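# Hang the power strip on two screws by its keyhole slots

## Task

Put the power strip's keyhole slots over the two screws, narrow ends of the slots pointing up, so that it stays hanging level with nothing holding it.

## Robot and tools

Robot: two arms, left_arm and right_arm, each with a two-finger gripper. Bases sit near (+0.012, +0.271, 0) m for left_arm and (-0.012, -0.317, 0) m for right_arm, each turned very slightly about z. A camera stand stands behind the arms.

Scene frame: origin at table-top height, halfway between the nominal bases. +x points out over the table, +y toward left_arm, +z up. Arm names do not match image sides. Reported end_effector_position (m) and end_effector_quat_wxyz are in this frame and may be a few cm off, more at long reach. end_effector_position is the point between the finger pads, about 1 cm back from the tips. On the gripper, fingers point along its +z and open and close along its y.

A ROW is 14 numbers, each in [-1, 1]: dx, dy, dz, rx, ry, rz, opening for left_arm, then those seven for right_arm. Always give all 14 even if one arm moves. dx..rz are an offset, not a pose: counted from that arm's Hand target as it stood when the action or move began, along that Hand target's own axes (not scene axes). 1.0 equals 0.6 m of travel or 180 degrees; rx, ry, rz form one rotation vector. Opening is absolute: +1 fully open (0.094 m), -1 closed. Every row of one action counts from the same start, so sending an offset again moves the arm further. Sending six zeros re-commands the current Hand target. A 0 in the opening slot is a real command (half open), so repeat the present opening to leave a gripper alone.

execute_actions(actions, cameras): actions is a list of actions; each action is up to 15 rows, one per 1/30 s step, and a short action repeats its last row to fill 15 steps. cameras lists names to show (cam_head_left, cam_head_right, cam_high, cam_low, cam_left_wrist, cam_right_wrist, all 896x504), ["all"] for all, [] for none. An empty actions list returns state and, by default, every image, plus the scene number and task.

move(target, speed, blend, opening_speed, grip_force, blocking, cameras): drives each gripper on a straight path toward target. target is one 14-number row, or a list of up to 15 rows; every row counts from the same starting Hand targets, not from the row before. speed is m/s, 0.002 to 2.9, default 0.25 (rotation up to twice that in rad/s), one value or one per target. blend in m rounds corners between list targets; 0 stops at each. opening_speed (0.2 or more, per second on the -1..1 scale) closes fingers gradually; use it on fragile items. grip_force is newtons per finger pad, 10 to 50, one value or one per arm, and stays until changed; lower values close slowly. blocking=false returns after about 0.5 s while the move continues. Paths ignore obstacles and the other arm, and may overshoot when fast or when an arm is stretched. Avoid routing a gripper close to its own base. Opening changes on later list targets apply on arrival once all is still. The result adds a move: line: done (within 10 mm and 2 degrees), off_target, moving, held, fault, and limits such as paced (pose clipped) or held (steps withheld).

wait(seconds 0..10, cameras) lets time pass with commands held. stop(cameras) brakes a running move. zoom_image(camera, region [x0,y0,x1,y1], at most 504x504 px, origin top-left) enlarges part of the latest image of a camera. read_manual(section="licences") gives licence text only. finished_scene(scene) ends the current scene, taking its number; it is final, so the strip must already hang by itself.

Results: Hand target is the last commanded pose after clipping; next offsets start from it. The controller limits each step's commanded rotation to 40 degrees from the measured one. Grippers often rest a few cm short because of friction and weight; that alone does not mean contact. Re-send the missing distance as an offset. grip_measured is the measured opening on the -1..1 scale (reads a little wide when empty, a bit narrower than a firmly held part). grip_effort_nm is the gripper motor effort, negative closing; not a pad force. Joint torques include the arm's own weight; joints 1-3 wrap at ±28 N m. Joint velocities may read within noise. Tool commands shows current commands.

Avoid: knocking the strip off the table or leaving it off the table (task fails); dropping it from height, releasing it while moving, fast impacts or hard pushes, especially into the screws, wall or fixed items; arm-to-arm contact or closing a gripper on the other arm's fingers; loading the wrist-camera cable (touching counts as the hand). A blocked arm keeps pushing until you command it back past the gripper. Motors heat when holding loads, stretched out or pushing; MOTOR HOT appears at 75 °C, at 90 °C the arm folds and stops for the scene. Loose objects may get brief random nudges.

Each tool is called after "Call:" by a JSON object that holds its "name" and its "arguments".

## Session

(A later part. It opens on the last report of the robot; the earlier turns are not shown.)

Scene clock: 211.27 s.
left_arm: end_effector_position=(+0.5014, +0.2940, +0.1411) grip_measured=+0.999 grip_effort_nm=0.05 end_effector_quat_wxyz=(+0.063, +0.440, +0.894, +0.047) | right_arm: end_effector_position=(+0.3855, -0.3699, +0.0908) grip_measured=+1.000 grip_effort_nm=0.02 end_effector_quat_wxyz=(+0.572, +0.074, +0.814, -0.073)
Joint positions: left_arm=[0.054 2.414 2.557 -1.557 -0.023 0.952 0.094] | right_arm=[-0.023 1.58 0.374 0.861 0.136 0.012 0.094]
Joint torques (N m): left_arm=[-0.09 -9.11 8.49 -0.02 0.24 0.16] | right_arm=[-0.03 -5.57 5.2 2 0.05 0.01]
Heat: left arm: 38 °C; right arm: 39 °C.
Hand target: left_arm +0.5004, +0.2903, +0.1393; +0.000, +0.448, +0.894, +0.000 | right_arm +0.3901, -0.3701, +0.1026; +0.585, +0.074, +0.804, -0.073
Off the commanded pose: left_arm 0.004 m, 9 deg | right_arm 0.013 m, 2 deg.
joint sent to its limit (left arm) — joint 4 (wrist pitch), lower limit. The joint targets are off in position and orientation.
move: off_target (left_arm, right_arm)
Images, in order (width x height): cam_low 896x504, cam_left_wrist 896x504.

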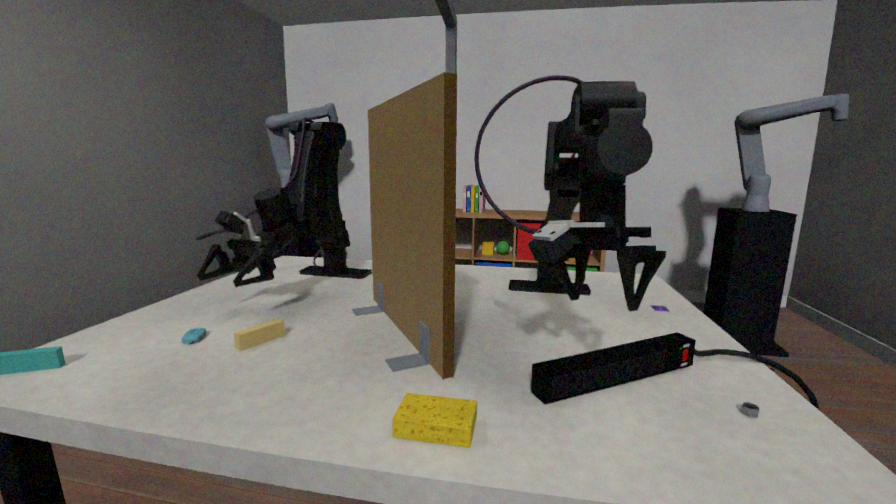

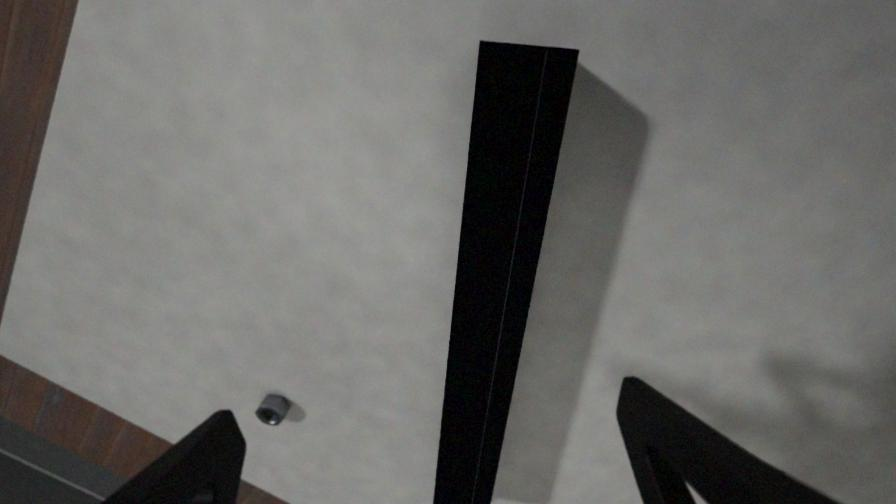

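Call:
{"name": "move", "arguments": {"target": [[0.072,-0.010,0.06,0,0,0.035,1,0,0,0,0,0,0,1],[0.072,-0.010,0.13,0,0,0.035,1,0,0,0,0,0,0,1]], "blend": [0.01,0], "speed": 0.15, "cameras": ["cam_left_wrist"]}}

Scene clock: 229.73 s.
left_arm: end_effector_position=(+0.4646, +0.3235, +0.0432) grip_measured=+0.999 grip_effort_nm=0.06 end_effector_quat_wxyz=(-0.027, +0.490, +0.871, -0.009) | right_arm: end_effector_position=(+0.3855, -0.3699, +0.0908) grip_measured=+1.000 grip_effort_nm=0.02 end_effector_quat_wxyz=(+0.572, +0.074, +0.814, -0.073)
Joint positions: left_arm=[0.124 2.414 2.17 -1.381 -0.016 1.13 0.094] | right_arm=[-0.023 1.58 0.374 0.861 0.136 0.012 0.094]
Joint torques (N m): left_arm=[0.09 -14.3 5.05 0.11 0.15 0.16] | right_arm=[0.01 -5.59 5.2 2.03 0.06 0]
Heat: left arm: 40 °C; right arm: 40 °C.
Hand target: left_arm +0.4697, +0.3213, +0.0613; +0.000, +0.496, +0.868, +0.000 | right_arm +0.3901, -0.3701, +0.1026; +0.585, +0.074, +0.804, -0.073
Off the commanded pose: left_arm 0.019 m, 3 deg | right_arm 0.013 m, 2 deg.
move: off_target (left_arm, right_arm)
Images, in order (width x height): cam_left_wrist 896x504.

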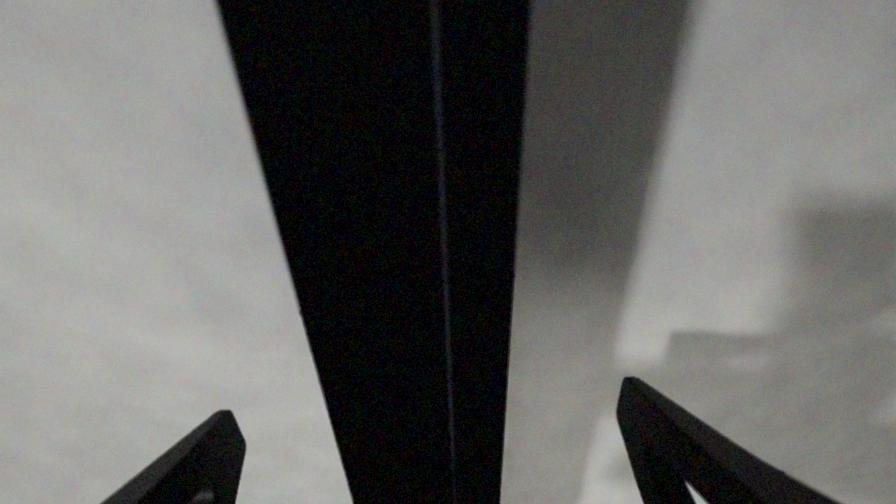

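Call:
{"name": "move", "arguments": {"target": [[0,0.004,0.036,0,0,0,1,0,0,0,0,0,0,1],[0,0.004,0.036,0,0,0,-0.55,0,0,0,0,0,0,1]], "speed": 0.08, "opening_speed": 0.8}}

Scene clock: 236.00 s.
left_arm: end_effector_position=(+0.4671, +0.3238, +0.0268) grip_measured=-0.289 grip_effort_nm=-1.05 end_effector_quat_wxyz=(-0.022, +0.493, +0.870, -0.006) | right_arm: end_effector_position=(+0.3855, -0.3699, +0.0908) grip_measured=+1.000 grip_effort_nm=0.02 end_effector_quat_wxyz=(+0.572, +0.074, +0.814, -0.073)
Joint positions: left_arm=[0.124 2.414 2.106 -1.305 -0.016 1.137 0.033] | right_arm=[-0.023 1.58 0.374 0.861 0.136 0.012 0.094]
Joint torques (N m): left_arm=[0.29 -13.39 5.05 0.12 0.17 0.11] | right_arm=[0.02 -5.46 5.22 2 0.06 -0.01]
Heat: left arm: 39 °C; right arm: 40 °C.
Hand target: left_arm +0.4718, +0.3226, +0.0397; +0.000, +0.496, +0.868, +0.000 | right_arm +0.3901, -0.3701, +0.1026; +0.585, +0.074, +0.804, -0.073
Off the commanded pose: left_arm 0.014 m, 3 deg | right_arm 0.013 m, 2 deg.
move: off_target (left_arm, right_arm); target 2's new opening was sent with left_arm's hand 0.014 m and 3 deg from that target

Call:
{"name": "move", "arguments": {"target": [[0,0,-0.1,0,0,0,-0.55,0,0,0,0,0,0,1],[0,0,-0.13,-0.389,0,0,-0.55,0,0,0,0,0,0,1],[0,0,0.016,-0.41,0,0,-0.55,0,0,0,0,0,0,1]], "blend": [0.03,0.01,0], "speed": [0.2,0.2,0.06], "cameras": ["cam_low"]}}

Call:
{"name": "zoom_image", "arguments": {"camera": "cam_low", "region": [480, 290, 730, 430]}}

Scene clock: 252.43 s.
left_arm: end_effector_position=(+0.4713, +0.3262, +0.0286) grip_measured=-0.290 grip_effort_nm=-1.05 end_effector_quat_wxyz=(+0.294, +0.397, +0.704, +0.510) | right_arm: end_effector_position=(+0.3855, -0.3699, +0.0908) grip_measured=+1.000 grip_effort_nm=0.02 end_effector_quat_wxyz=(+0.572, +0.074, +0.814, -0.073)
Joint positions: left_arm=[-0.089 2.112 0.675 1.055 -0.605 1.337 0.033] | right_arm=[-0.023 1.58 0.374 0.861 0.136 0.012 0.094]
Joint torques (N m): left_arm=[-0.73 -5.87 3.25 2.03 -0.36 0.27] | right_arm=[-0.13 -5.55 5.11 2 0.04 0.01]
Heat: left arm: 39 °C; right arm: 40 °C.
Hand target: left_arm +0.4718, +0.3225, +0.0301; +0.298, +0.397, +0.694, +0.522 | right_arm +0.3901, -0.3701, +0.1026; +0.585, +0.074, +0.804, -0.073
Off the commanded pose: left_arm 0.004 m, 2 deg | right_arm 0.013 m, 2 deg.
move: off_target (right_arm)
Images, in order (width x height): cam_low 896x504.

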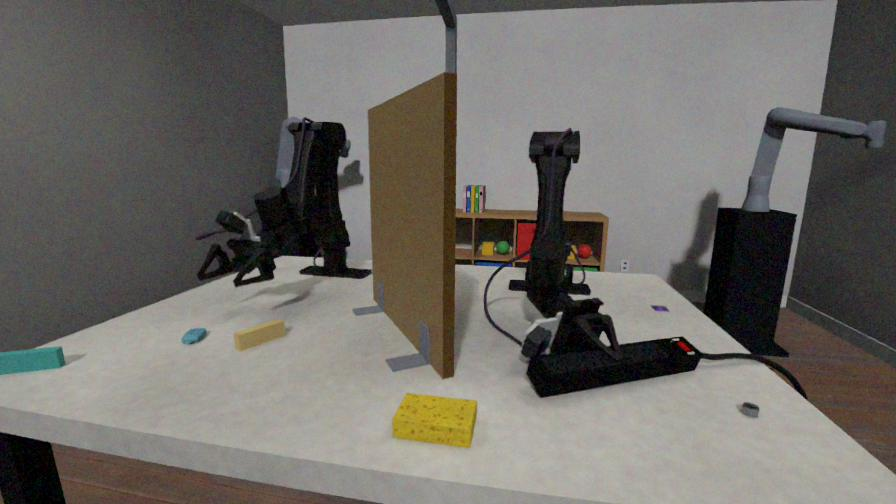

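Scaled by 2.016.

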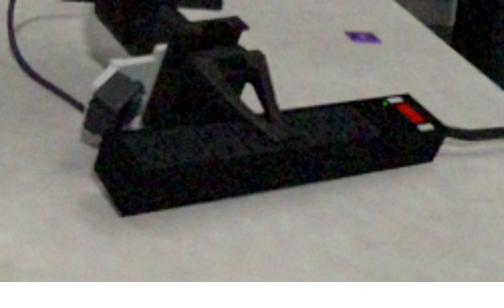

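Call:
{"name": "move", "arguments": {"target": [[0,-0.004,0,0,0,0,-0.1,0,0,0,0,0,0,1],[0,-0.0645,-0.208,0,0,0,-0.1,0,0,0,0,0,0,1]], "speed": [0.03,0.1], "opening_speed": 0.4, "cameras": ["cam_low","cam_high"]}}

Call:
{"name": "zoom_image", "arguments": {"camera": "cam_low", "region": [480, 290, 730, 430]}}

Scene clock: 261.87 s.
left_arm: end_effector_position=(+0.3663, +0.2576, +0.0334) grip_measured=-0.101 grip_effort_nm=0.03 end_effector_quat_wxyz=(+0.320, +0.377, +0.695, +0.522) | right_arm: end_effector_position=(+0.3855, -0.3699, +0.0908) grip_measured=+1.000 grip_effort_nm=0.02 end_effector_quat_wxyz=(+0.572, +0.074, +0.814, -0.073)
Joint positions: left_arm=[-0.448 2.001 0.322 1.24 -0.943 1.153 0.042] | right_arm=[-0.023 1.58 0.374 0.861 0.136 0.012 0.094]
Joint torques (N m): left_arm=[-1.01 -6.97 1.35 0.62 -0.36 0.03] | right_arm=[-0.05 -5.52 5.3 1.98 0.02 0]
Heat: left arm: 38 °C; right arm: 40 °C.
Hand target: left_arm +0.3593, +0.2562, +0.0277; +0.298, +0.397, +0.694, +0.522 | right_arm +0.3901, -0.3701, +0.1026; +0.585, +0.074, +0.804, -0.073
Off the commanded pose: left_arm 0.009 m, 3 deg | right_arm 0.013 m, 2 deg.
move: off_target (left_arm, right_arm)
Images, in order (width x height): cam_high 896x504, cam_low 896x504.

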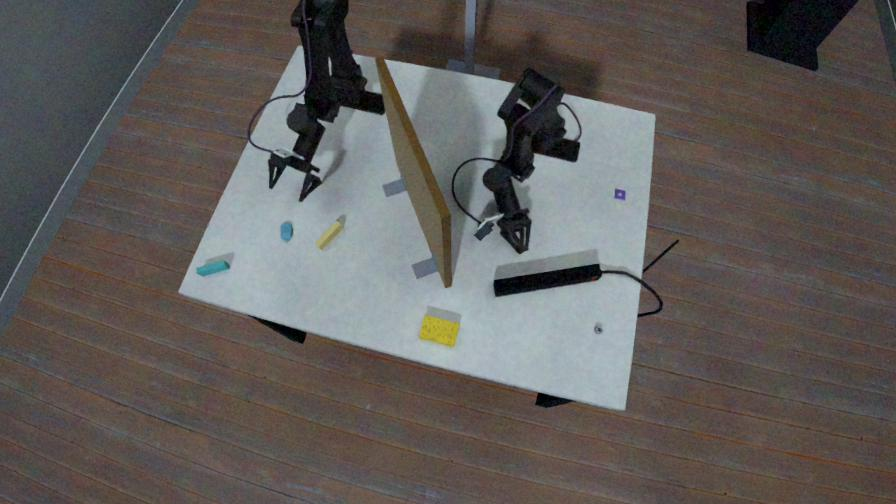

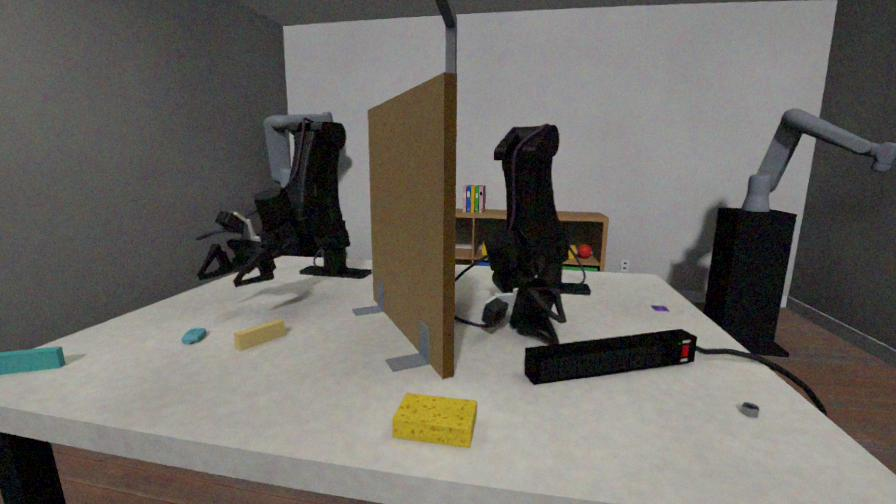

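Scaled by 2.016.

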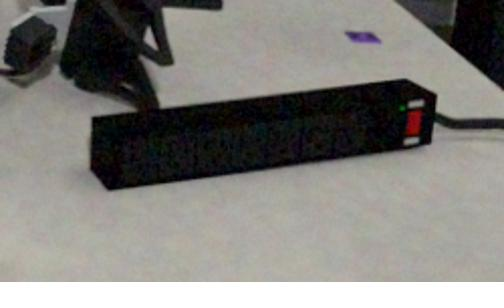

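Call:
{"name": "move", "arguments": {"target": [[0,0.192,-0.056,0.1,0,0,1,0,0,0,0,0,0,1],[0.02,0.2095,0.053,0.41,0,0,1,0,0,0,0,0,0,1]], "blend": [0.03,0], "speed": 0.3, "cameras": ["cam_left_wrist","cam_low"]}}

Scene clock: 300.00 s.
left_arm: end_effector_position=(+0.4082, +0.3041, +0.1385) grip_measured=+0.999 grip_effort_nm=0.05 end_effector_quat_wxyz=(+0.000, +0.489, +0.872, +0.014) | right_arm: end_effector_position=(+0.3855, -0.3699, +0.0908) grip_measured=+1.000 grip_effort_nm=0.02 end_effector_quat_wxyz=(+0.572, +0.074, +0.814, -0.073)
Joint positions: left_arm=[0.088 2.063 1.972 -1.466 -0.023 1.093 0.094] | right_arm=[-0.023 1.58 0.374 0.861 0.136 0.012 0.094]
Joint torques (N m): left_arm=[0.17 -7.24 8.68 -0.23 0.27 0.17] | right_arm=[-0.21 -5.68 5.27 1.98 0.04 0.01]
Heat: left arm: 38 °C; right arm: 41 °C.
Hand target: left_arm +0.4097, +0.2998, +0.1395; +0.000, +0.496, +0.868, +0.000 | right_arm +0.3901, -0.3701, +0.1026; +0.585, +0.074, +0.804, -0.073
Off the commanded pose: left_arm 0.005 m, 2 deg | right_arm 0.013 m, 2 deg.
move: off_target (right_arm)
Images, in order (width x height): cam_low 896x504, cam_left_wrist 896x504.

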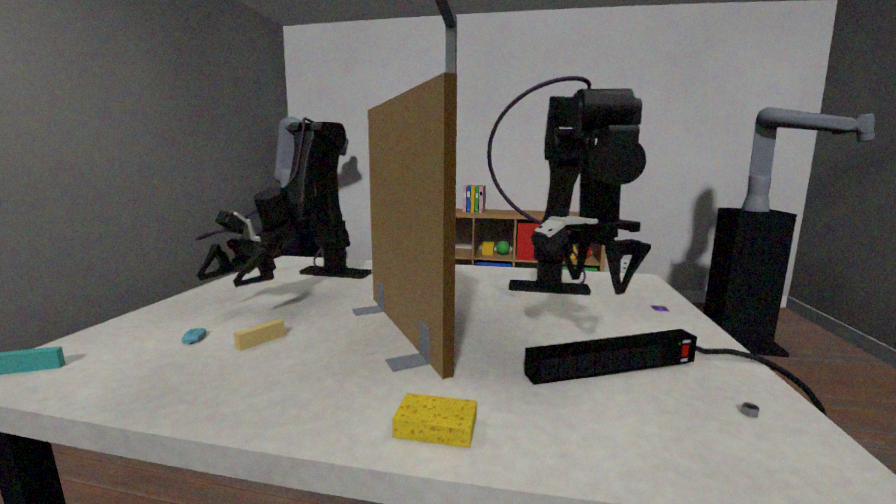

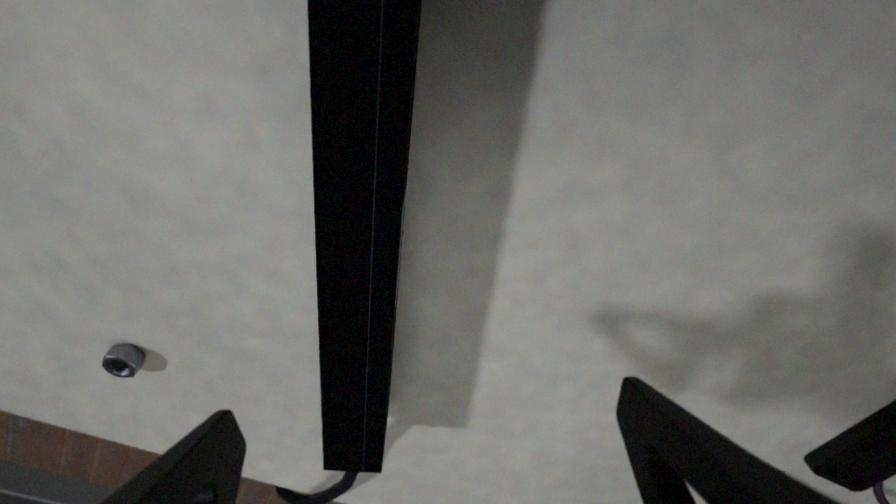

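Call:
{"name": "move", "arguments": {"target": [[-0.05,0.055,0.04,0,0,0,1,0,0,0,0,0,0,1],[-0.05,0.055,0.17,0,0,0,1,0,0,0,0,0,0,1]], "blend": [0.01,0], "speed": 0.15, "cameras": ["cam_left_wrist","cam_high"]}}

Scene clock: 310.33 s.
left_arm: end_effector_position=(+0.4512, +0.2946, +0.0468) grip_measured=+0.999 grip_effort_nm=0.05 end_effector_quat_wxyz=(-0.003, +0.498, +0.867, +0.011) | right_arm: end_effector_position=(+0.3855, -0.3699, +0.0908) grip_measured=+1.000 grip_effort_nm=0.02 end_effector_quat_wxyz=(+0.572, +0.074, +0.814, -0.073)
Joint positions: left_arm=[0.06 2.259 1.919 -1.225 -0.022 1.085 0.094] | right_arm=[-0.023 1.58 0.374 0.861 0.136 0.012 0.094]
Joint torques (N m): left_arm=[-0.42 -8.81 5.52 0.23 0.2 -0.07] | right_arm=[-0.01 -5.6 5.38 1.97 0.07 0.01]
Heat: left arm: 38 °C; right arm: 41 °C.
Hand target: left_arm +0.4534, +0.2907, +0.0375; +0.000, +0.496, +0.868, +0.000 | right_arm +0.3901, -0.3701, +0.1026; +0.585, +0.074, +0.804, -0.073
Off the commanded pose: left_arm 0.010 m, 1 deg | right_arm 0.013 m, 2 deg.
move: off_target (right_arm)
Images, in order (width x height): cam_high 896x504, cam_left_wrist 896x504.

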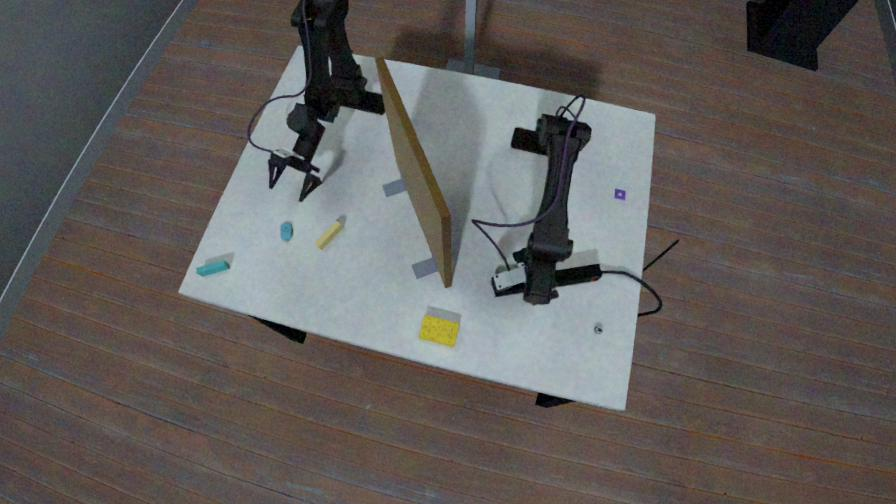

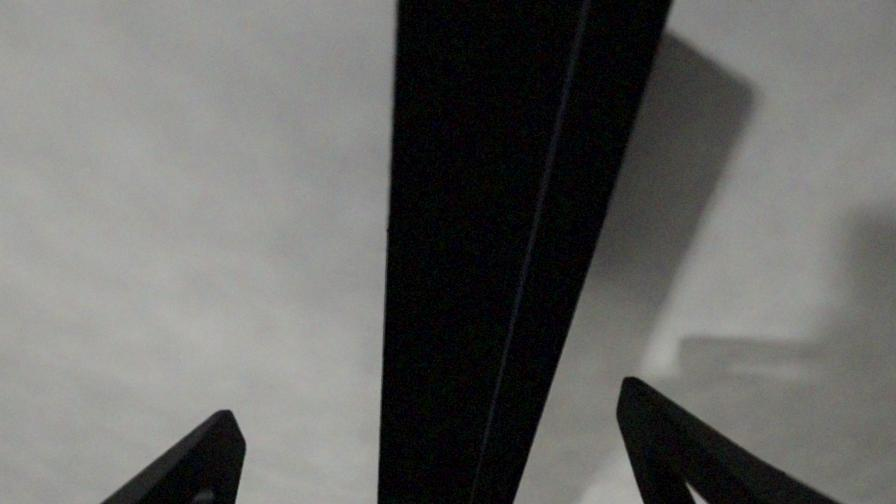

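Call:
{"name": "move", "arguments": {"target": [[0,-0.005,0.03,0,0,0.031,1,0,0,0,0,0,0,1],[0,-0.005,0.03,0,0,0.031,-0.55,0,0,0,0,0,0,1]], "opening_speed": 0.8, "speed": 0.06}}

Scene clock: 325.47 s.
left_arm: end_effector_position=(+0.4514, +0.2977, +0.0300) grip_measured=-0.287 grip_effort_nm=-1.05 end_effector_quat_wxyz=(+0.001, +0.532, +0.847, +0.013) | right_arm: end_effector_position=(+0.3855, -0.3699, +0.0908) grip_measured=+1.000 grip_effort_nm=0.02 end_effector_quat_wxyz=(+0.572, +0.074, +0.814, -0.073)
Joint positions: left_arm=[0.068 2.259 1.851 -1.147 -0.02 1.171 0.033] | right_arm=[-0.023 1.58 0.374 0.861 0.136 0.012 0.094]
Joint torques (N m): left_arm=[-0.58 -8.72 5.24 0.15 0.22 0.06] | right_arm=[0.02 -5.61 5.27 1.99 0.08 0.03]
Heat: left arm: 38 °C; right arm: 42 °C.
Hand target: left_arm +0.4508, +0.2892, +0.0195; +0.000, +0.538, +0.843, +0.000 | right_arm +0.3901, -0.3701, +0.1026; +0.585, +0.074, +0.804, -0.073
Off the commanded pose: left_arm 0.013 m, 2 deg | right_arm 0.013 m, 2 deg.
move: off_target (left_arm, right_arm); target 2's new opening was sent with left_arm's hand 0.012 m and 2 deg from that target

Call:
{"name": "move", "arguments": {"target": [[0,0,-0.2,0,0,0,-0.55,0,0,0,0,0,0,1],[-0.009,-0.059,-0.33,0,0,-0.4,-0.55,0,0,0,0,0,0,1],[-0.177,-0.347,-0.39,0,0,-0.539,-0.55,0,0,0,0,0,0,1]], "blend": [0.03,0.05,0], "speed": 0.3, "cameras": ["cam_left_wrist","cam_high","cam_head_left","cam_head_right","cam_low"]}}

Scene clock: 390.83 s.
left_arm: end_effector_position=(+0.3221, +0.1189, +0.2416) grip_measured=-0.288 grip_effort_nm=-1.05 end_effector_quat_wxyz=(+0.111, -0.237, +0.965, -0.022) | right_arm: end_effector_position=(+0.3855, -0.3699, +0.0908) grip_measured=+1.000 grip_effort_nm=0.02 end_effector_quat_wxyz=(+0.572, +0.074, +0.814, -0.073)
Joint positions: left_arm=[-0.504 1.76 1.965 -1.584 -0.121 -0.993 0.033] | right_arm=[-0.023 1.58 0.374 0.861 0.136 0.012 0.094]
Joint torques (N m): left_arm=[0.08 -9.42 5.46 0.32 1.1 -0.85] | right_arm=[-0.05 -5.52 5.19 1.98 0.01 0]
Heat: left arm: 38 °C; right arm: 42 °C.
Hand target: left_arm +0.3067, +0.1051, +0.2534; +0.000, -0.275, +0.961, +0.000 | right_arm +0.3901, -0.3701, +0.1026; +0.585, +0.074, +0.804, -0.073
Off the commanded pose: left_arm 0.024 m, 14 deg | right_arm 0.013 m, 2 deg.
joint sent to its limit (left arm) — joint 4 (wrist pitch), lower limit. The joint targets are off in position and orientation.
move: off_target (left_arm, right_arm)
Images, in order (width x height): cam_head_left 896x504, cam_head_right 896x504, cam_high 896x504, cam_low 896x504, cam_left_wrist 896x504.

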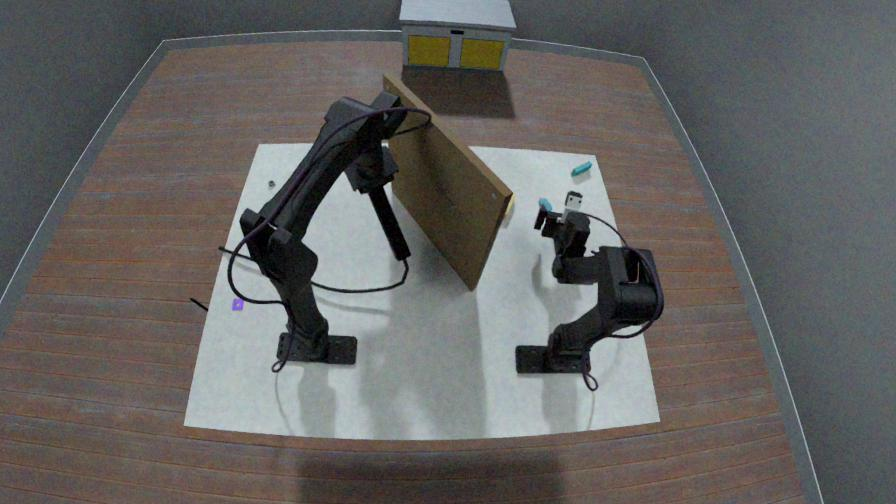

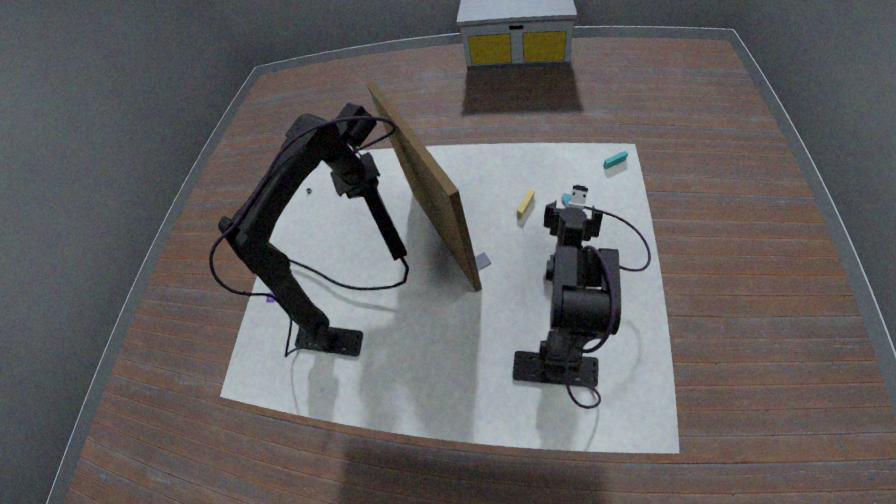

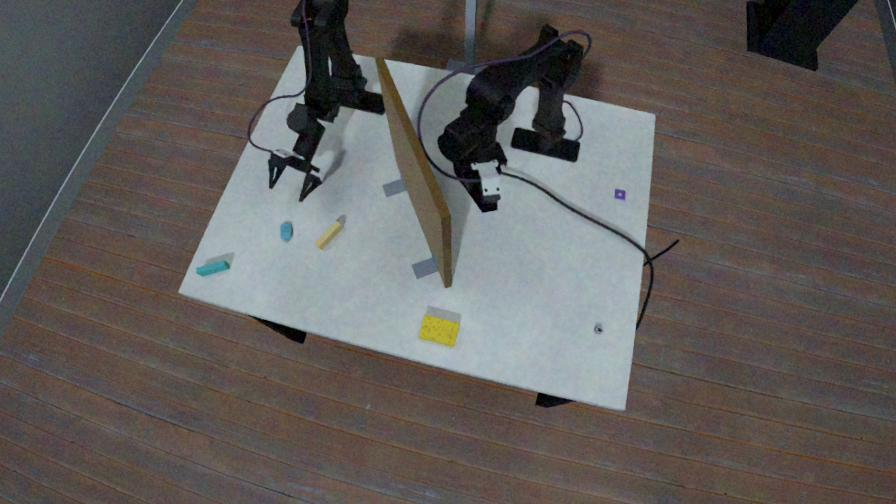

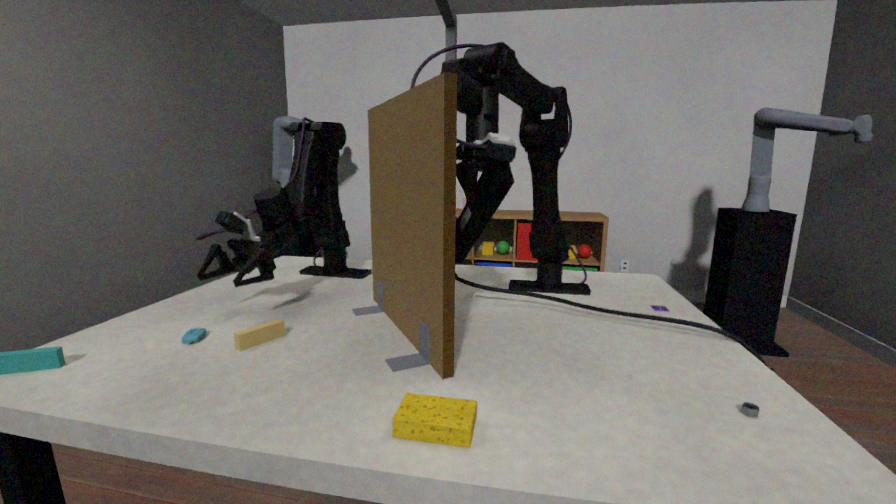

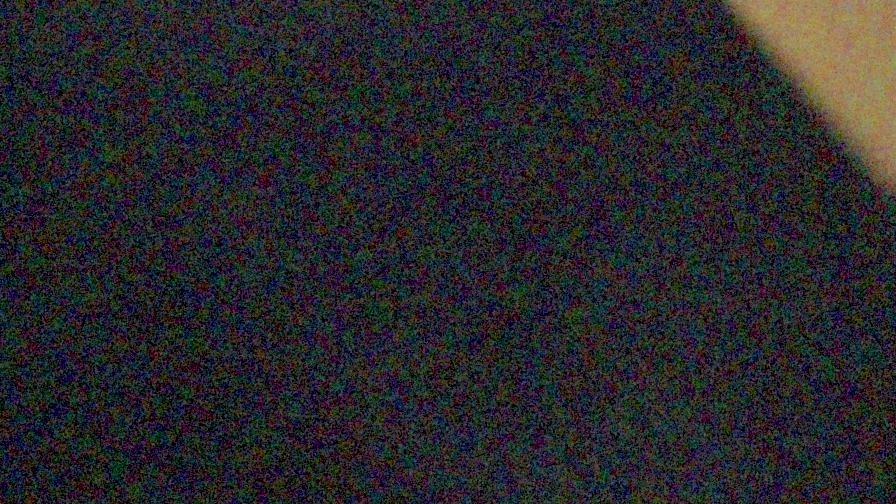

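Call:
{"name": "move", "arguments": {"target": [[0.065,0.119,0.0,0,0,0,-0.55,0,0,0,0,0,0,1],[0.065,0.119,0.2,0,0,0,-0.55,0,0,0,0,0,0,1]], "blend": [0.02,0], "speed": [0.2,0.08], "cameras": ["cam_high","cam_head_left","cam_head_right"]}}

Scene clock: 430.03 s.
left_arm: end_effector_position=(+0.2408, +0.1580, +0.1332) grip_measured=-0.288 grip_effort_nm=-1.05 end_effector_quat_wxyz=(+0.013, -0.257, +0.965, +0.037) | right_arm: end_effector_position=(+0.3855, -0.3699, +0.0908) grip_measured=+1.000 grip_effort_nm=0.02 end_effector_quat_wxyz=(+0.572, +0.074, +0.814, -0.073)
Joint positions: left_arm=[-0.495 1.538 1.301 -1.367 -0.071 -1.035 0.033] | right_arm=[-0.023 1.58 0.374 0.861 0.136 0.012 0.094]
Joint torques (N m): left_arm=[0.09 -6.49 4.55 0.25 0.77 -0.46] | right_arm=[0.03 -5.61 5.2 2.01 0.06 -0.02]
Heat: left arm: 38 °C; right arm: 43 °C.
Hand target: left_arm +0.2358, +0.1451, +0.1334; +0.000, -0.275, +0.961, +0.000 | right_arm +0.3901, -0.3701, +0.1026; +0.585, +0.074, +0.804, -0.073
Off the commanded pose: left_arm 0.014 m, 5 deg | right_arm 0.013 m, 2 deg.
move: off_target (left_arm, right_arm)
Images, in order (width x height): cam_head_left 896x504, cam_head_right 896x504, cam_high 896x504.

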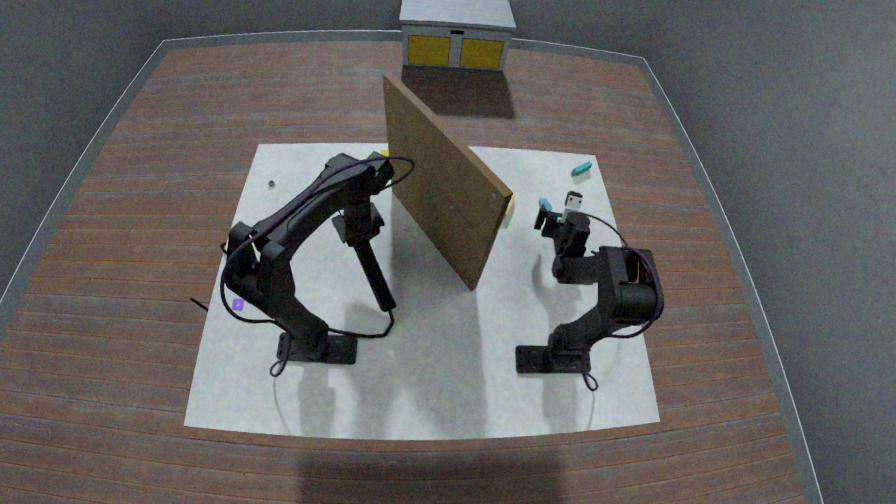

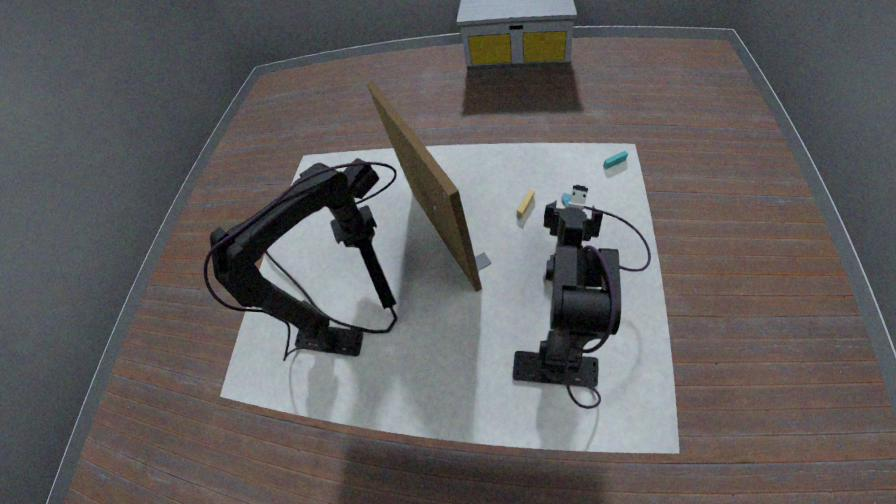

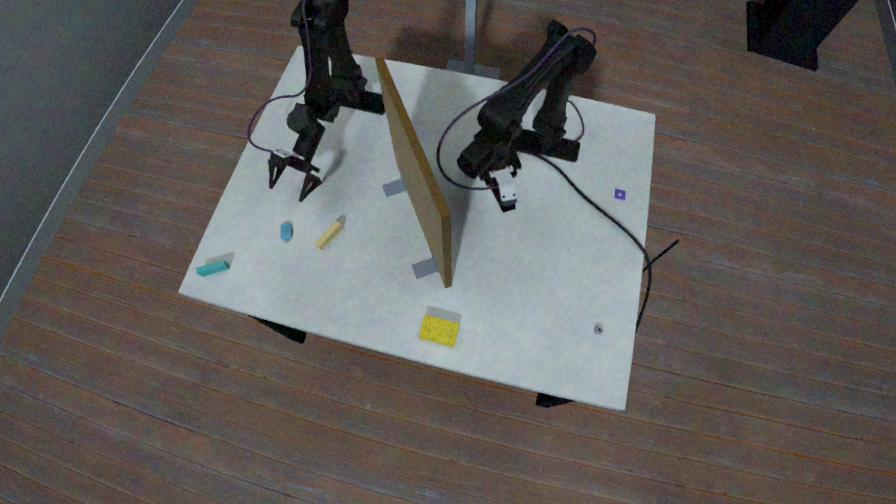

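Call:
{"name": "move", "arguments": {"target": [0,0,0.16,0,0,0,-0.55,0,0,0,0,0,0,1], "speed": 0.06, "cameras": ["cam_left_wrist","cam_head_right","cam_head_left"]}}

Scene clock: 436.03 s.
left_arm: end_effector_position=(+0.2344, +0.1579, +0.0427) grip_measured=-0.290 grip_effort_nm=-1.05 end_effector_quat_wxyz=(+0.008, -0.254, +0.967, +0.029) | right_arm: end_effector_position=(+0.3855, -0.3699, +0.0908) grip_measured=+1.000 grip_effort_nm=0.02 end_effector_quat_wxyz=(+0.572, +0.074, +0.814, -0.073)
Joint positions: left_arm=[-0.495 1.575 0.971 -0.996 -0.053 -1.028 0.033] | right_arm=[-0.023 1.58 0.374 0.861 0.136 0.012 0.094]
Joint torques (N m): left_arm=[0.18 -4.26 4.85 0.44 0.58 -0.53] | right_arm=[-0.14 -5.6 5.2 2 0.06 -0.01]
Heat: left arm: 38 °C; right arm: 43 °C.
Hand target: left_arm +0.2358, +0.1451, +0.0374; +0.000, -0.275, +0.961, +0.000 | right_arm +0.3901, -0.3701, +0.1026; +0.585, +0.074, +0.804, -0.073
Off the commanded pose: left_arm 0.014 m, 4 deg | right_arm 0.013 m, 2 deg.
move: off_target (left_arm, right_arm)
Images, in order (width x height): cam_head_left 896x504, cam_head_right 896x504, cam_left_wrist 896x504.

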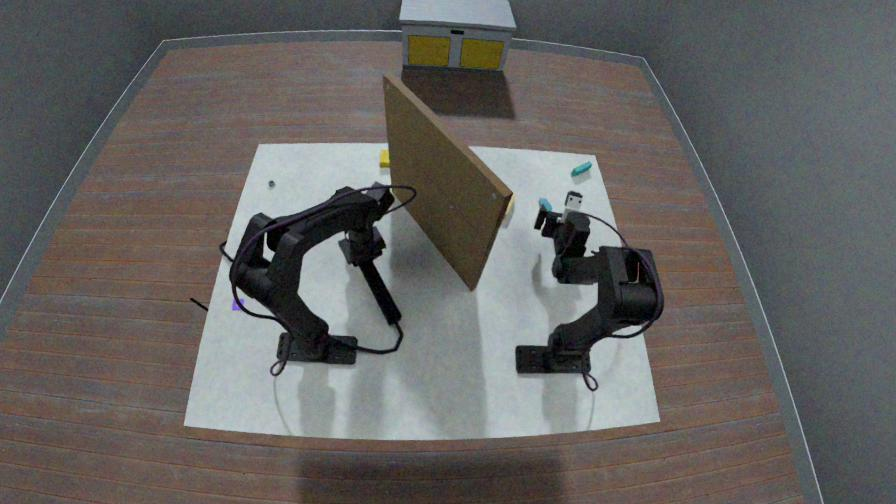

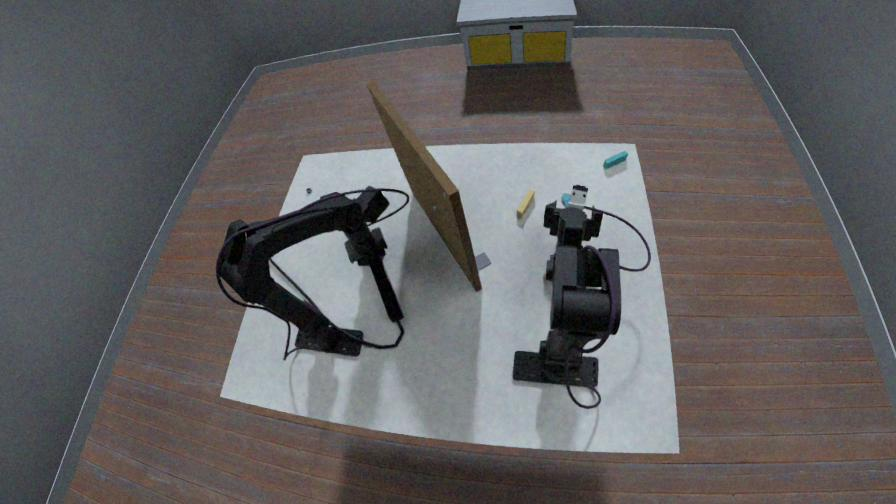

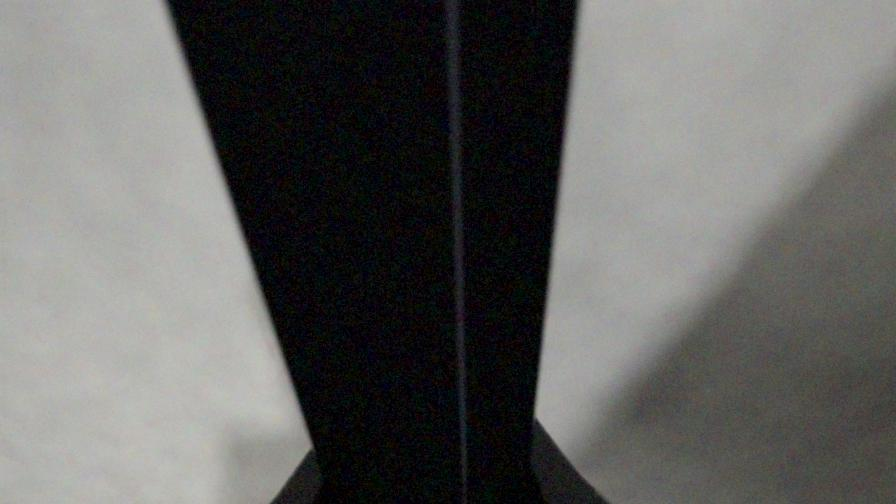

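Call:
{"name": "move", "arguments": {"target": [[0,0,0.027,0,0,0,-0.55,0,0,0,0,0,0,1]], "speed": 0.05, "cameras": ["cam_left_wrist"]}}

Scene clock: 441.27 s.
left_arm: end_effector_position=(+0.2341, +0.1572, +0.0268) grip_measured=-0.290 grip_effort_nm=-1.05 end_effector_quat_wxyz=(+0.007, -0.253, +0.967, +0.027) | right_arm: end_effector_position=(+0.3855, -0.3699, +0.0908) grip_measured=+1.000 grip_effort_nm=0.02 end_effector_quat_wxyz=(+0.572, +0.074, +0.814, -0.073)
Joint positions: left_arm=[-0.495 1.599 0.928 -0.927 -0.049 -1.025 0.033] | right_arm=[-0.023 1.58 0.374 0.861 0.136 0.012 0.094]
Joint torques (N m): left_arm=[0.16 -4.23 4.62 0.48 0.54 -0.58] | right_arm=[-0.01 -5.57 5.26 1.99 0.05 0]
Heat: left arm: 38 °C; right arm: 43 °C.
Hand target: left_arm +0.2359, +0.1451, +0.0212; +0.000, -0.275, +0.961, +0.000 | right_arm +0.3901, -0.3701, +0.1026; +0.585, +0.074, +0.804, -0.073
Off the commanded pose: left_arm 0.013 m, 4 deg | right_arm 0.013 m, 2 deg.
move: off_target (left_arm, right_arm)
Images, in order (width x height): cam_left_wrist 896x504.

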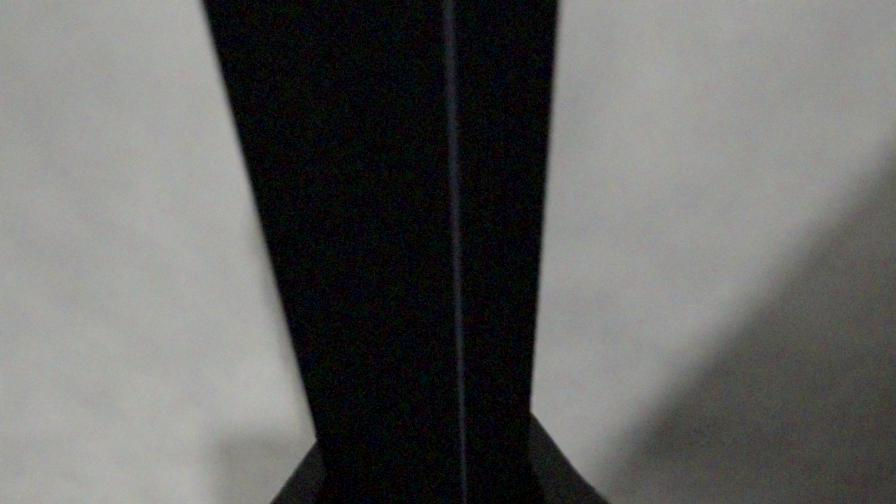

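Call:
{"name": "move", "arguments": {"target": [[0,0,0,0,0,0,0.2,0,0,0,0,0,0,1]], "opening_speed": 0.5, "cameras": ["cam_left_wrist","cam_head_right"]}}

Scene clock: 446.97 s.
left_arm: end_effector_position=(+0.2378, +0.1430, +0.0265) grip_measured=+0.199 grip_effort_nm=0.05 end_effector_quat_wxyz=(+0.006, -0.268, +0.964, -0.003) | right_arm: end_effector_position=(+0.3855, -0.3699, +0.0908) grip_measured=+1.000 grip_effort_nm=0.02 end_effector_quat_wxyz=(+0.572, +0.074, +0.814, -0.073)
Joint positions: left_arm=[-0.506 1.599 0.928 -0.886 -0.006 -1.066 0.056] | right_arm=[-0.023 1.58 0.374 0.861 0.136 0.012 0.094]
Joint torques (N m): left_arm=[0.08 -4.33 4.46 0.14 0.04 -0.13] | right_arm=[-0.08 -5.59 5.11 2.03 0.05 -0.05]
Heat: left arm: 37 °C; right arm: 43 °C.
Hand target: left_arm +0.2359, +0.1451, +0.0212; +0.000, -0.275, +0.961, +0.000 | right_arm +0.3901, -0.3701, +0.1026; +0.585, +0.074, +0.804, -0.073
Off the commanded pose: left_arm 0.006 m, 1 deg | right_arm 0.013 m, 2 deg.
move: off_target (right_arm)
Images, in order (width x height): cam_head_right 896x504, cam_left_wrist 896x504.

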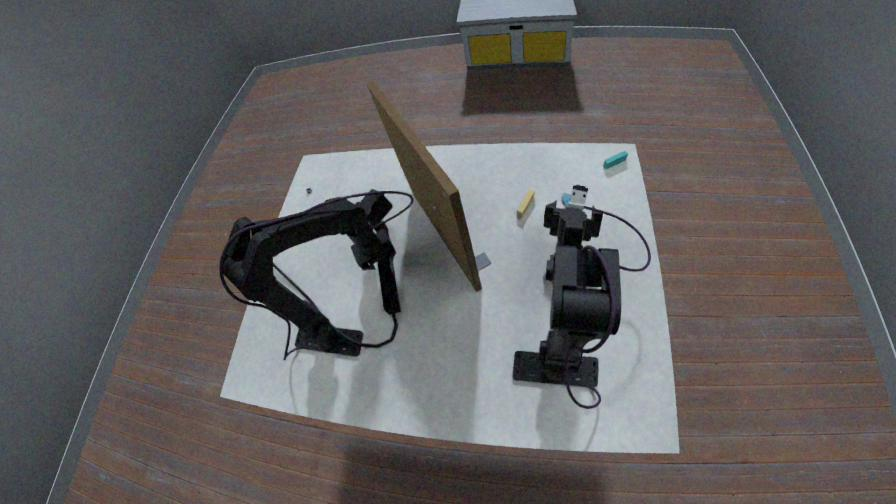

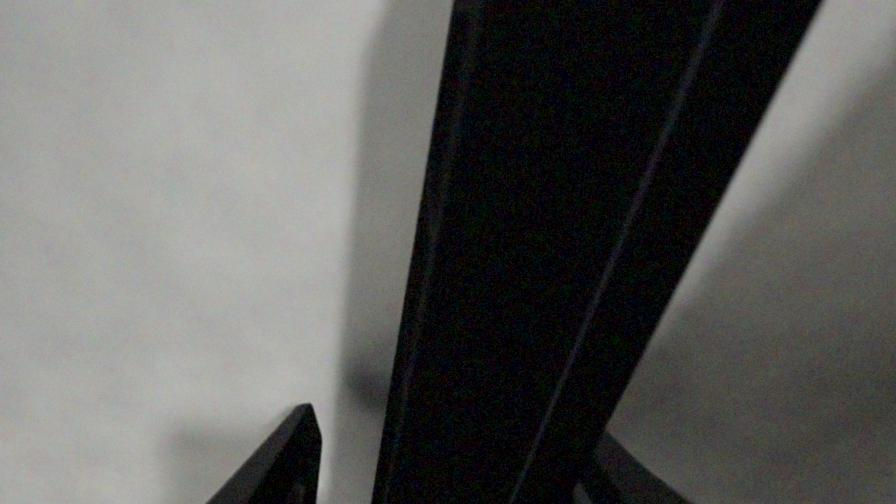

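Call:
{"name": "move", "arguments": {"target": [[0,-0.04,0,0,0,0,0.5,0,0,0,0,0,0,1]], "opening_speed": 0.5, "speed": 0.04, "cameras": ["cam_left_wrist","cam_head_right","cam_head_left"]}}

Call:
{"name": "zoom_image", "arguments": {"camera": "cam_head_left", "region": [330, 220, 450, 340]}}

Call:
{"name": "zoom_image", "arguments": {"camera": "cam_head_right", "region": [330, 220, 450, 340]}}

Scene clock: 457.80 s.
left_arm: end_effector_position=(+0.2397, +0.1311, +0.0176) grip_measured=+0.498 grip_effort_nm=0.06 end_effector_quat_wxyz=(-0.006, -0.270, +0.963, +0.009) | right_arm: end_effector_position=(+0.3855, -0.3699, +0.0908) grip_measured=+1.000 grip_effort_nm=0.02 end_effector_quat_wxyz=(+0.572, +0.074, +0.814, -0.073)
Joint positions: left_arm=[-0.54 1.675 0.969 -0.886 -0.004 -1.105 0.07] | right_arm=[-0.023 1.58 0.374 0.861 0.136 0.012 0.094]
Joint torques (N m): left_arm=[-0.4 -4.67 7.79 0.03 0.03 -0.11] | right_arm=[-0.13 -5.57 5.19 1.99 0.09 -0.01]
Heat: left arm: 37 °C; right arm: 43 °C.
Hand target: left_arm +0.2485, +0.1247, +0.0212; +0.000, -0.275, +0.961, +0.000 | right_arm +0.3901, -0.3701, +0.1026; +0.585, +0.074, +0.804, -0.073
Off the commanded pose: left_arm 0.011 m, 1 deg | right_arm 0.013 m, 2 deg.
move: off_target (left_arm, right_arm)
Images, in order (width x height): cam_head_left 896x504, cam_head_right 896x504, cam_left_wrist 896x504.

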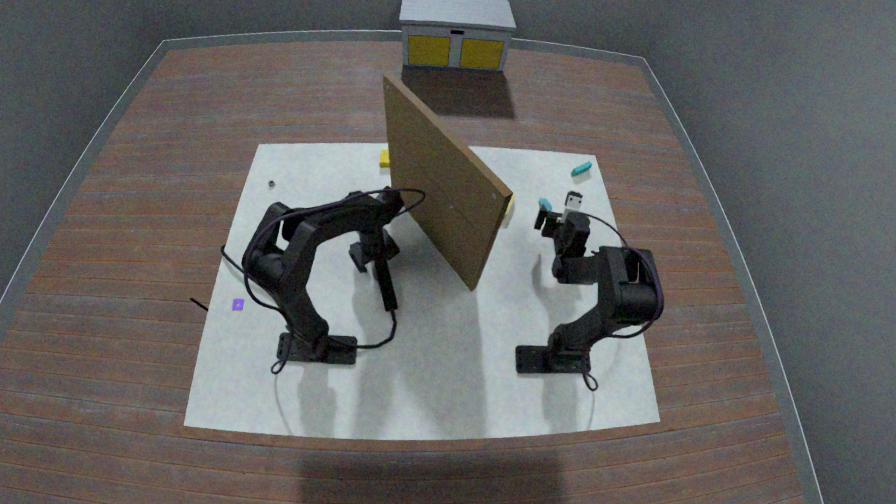

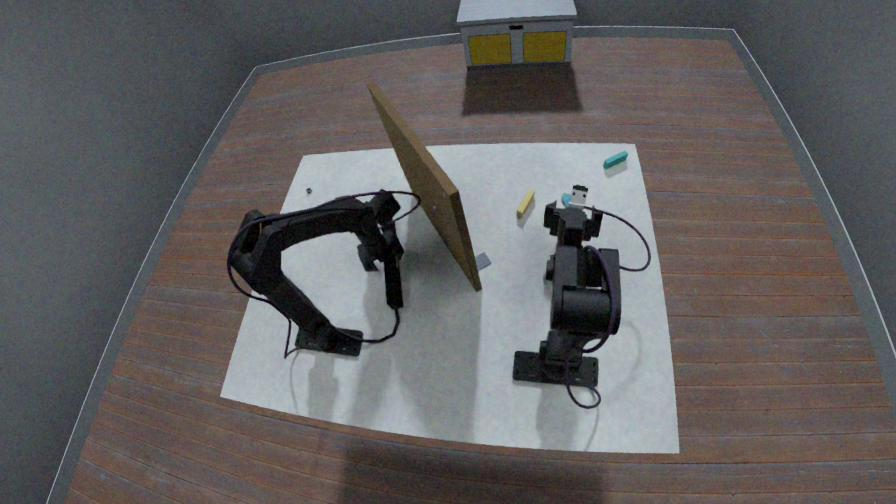

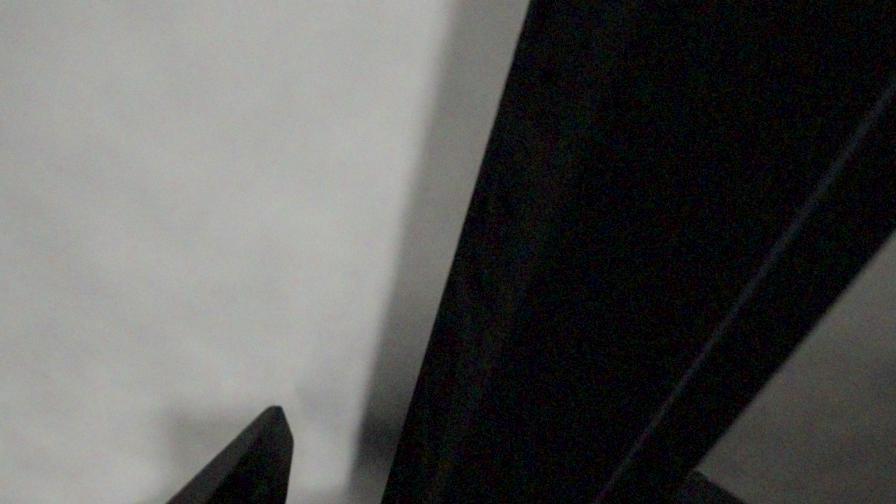

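Scaled by 4.200.

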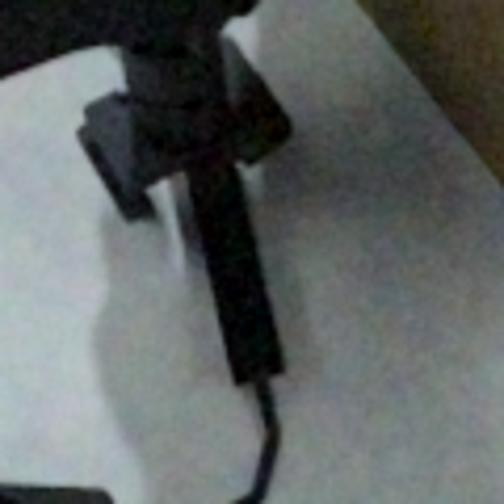

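Scaled by 4.200.

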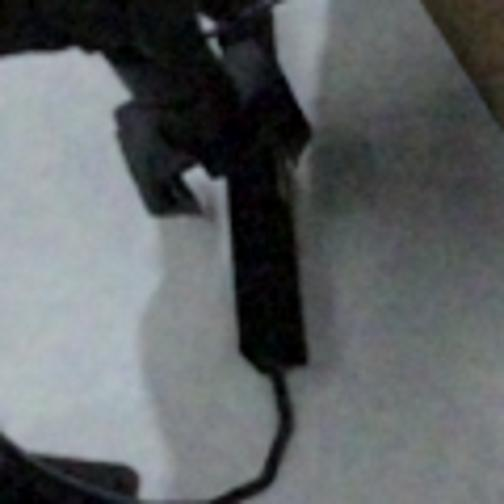

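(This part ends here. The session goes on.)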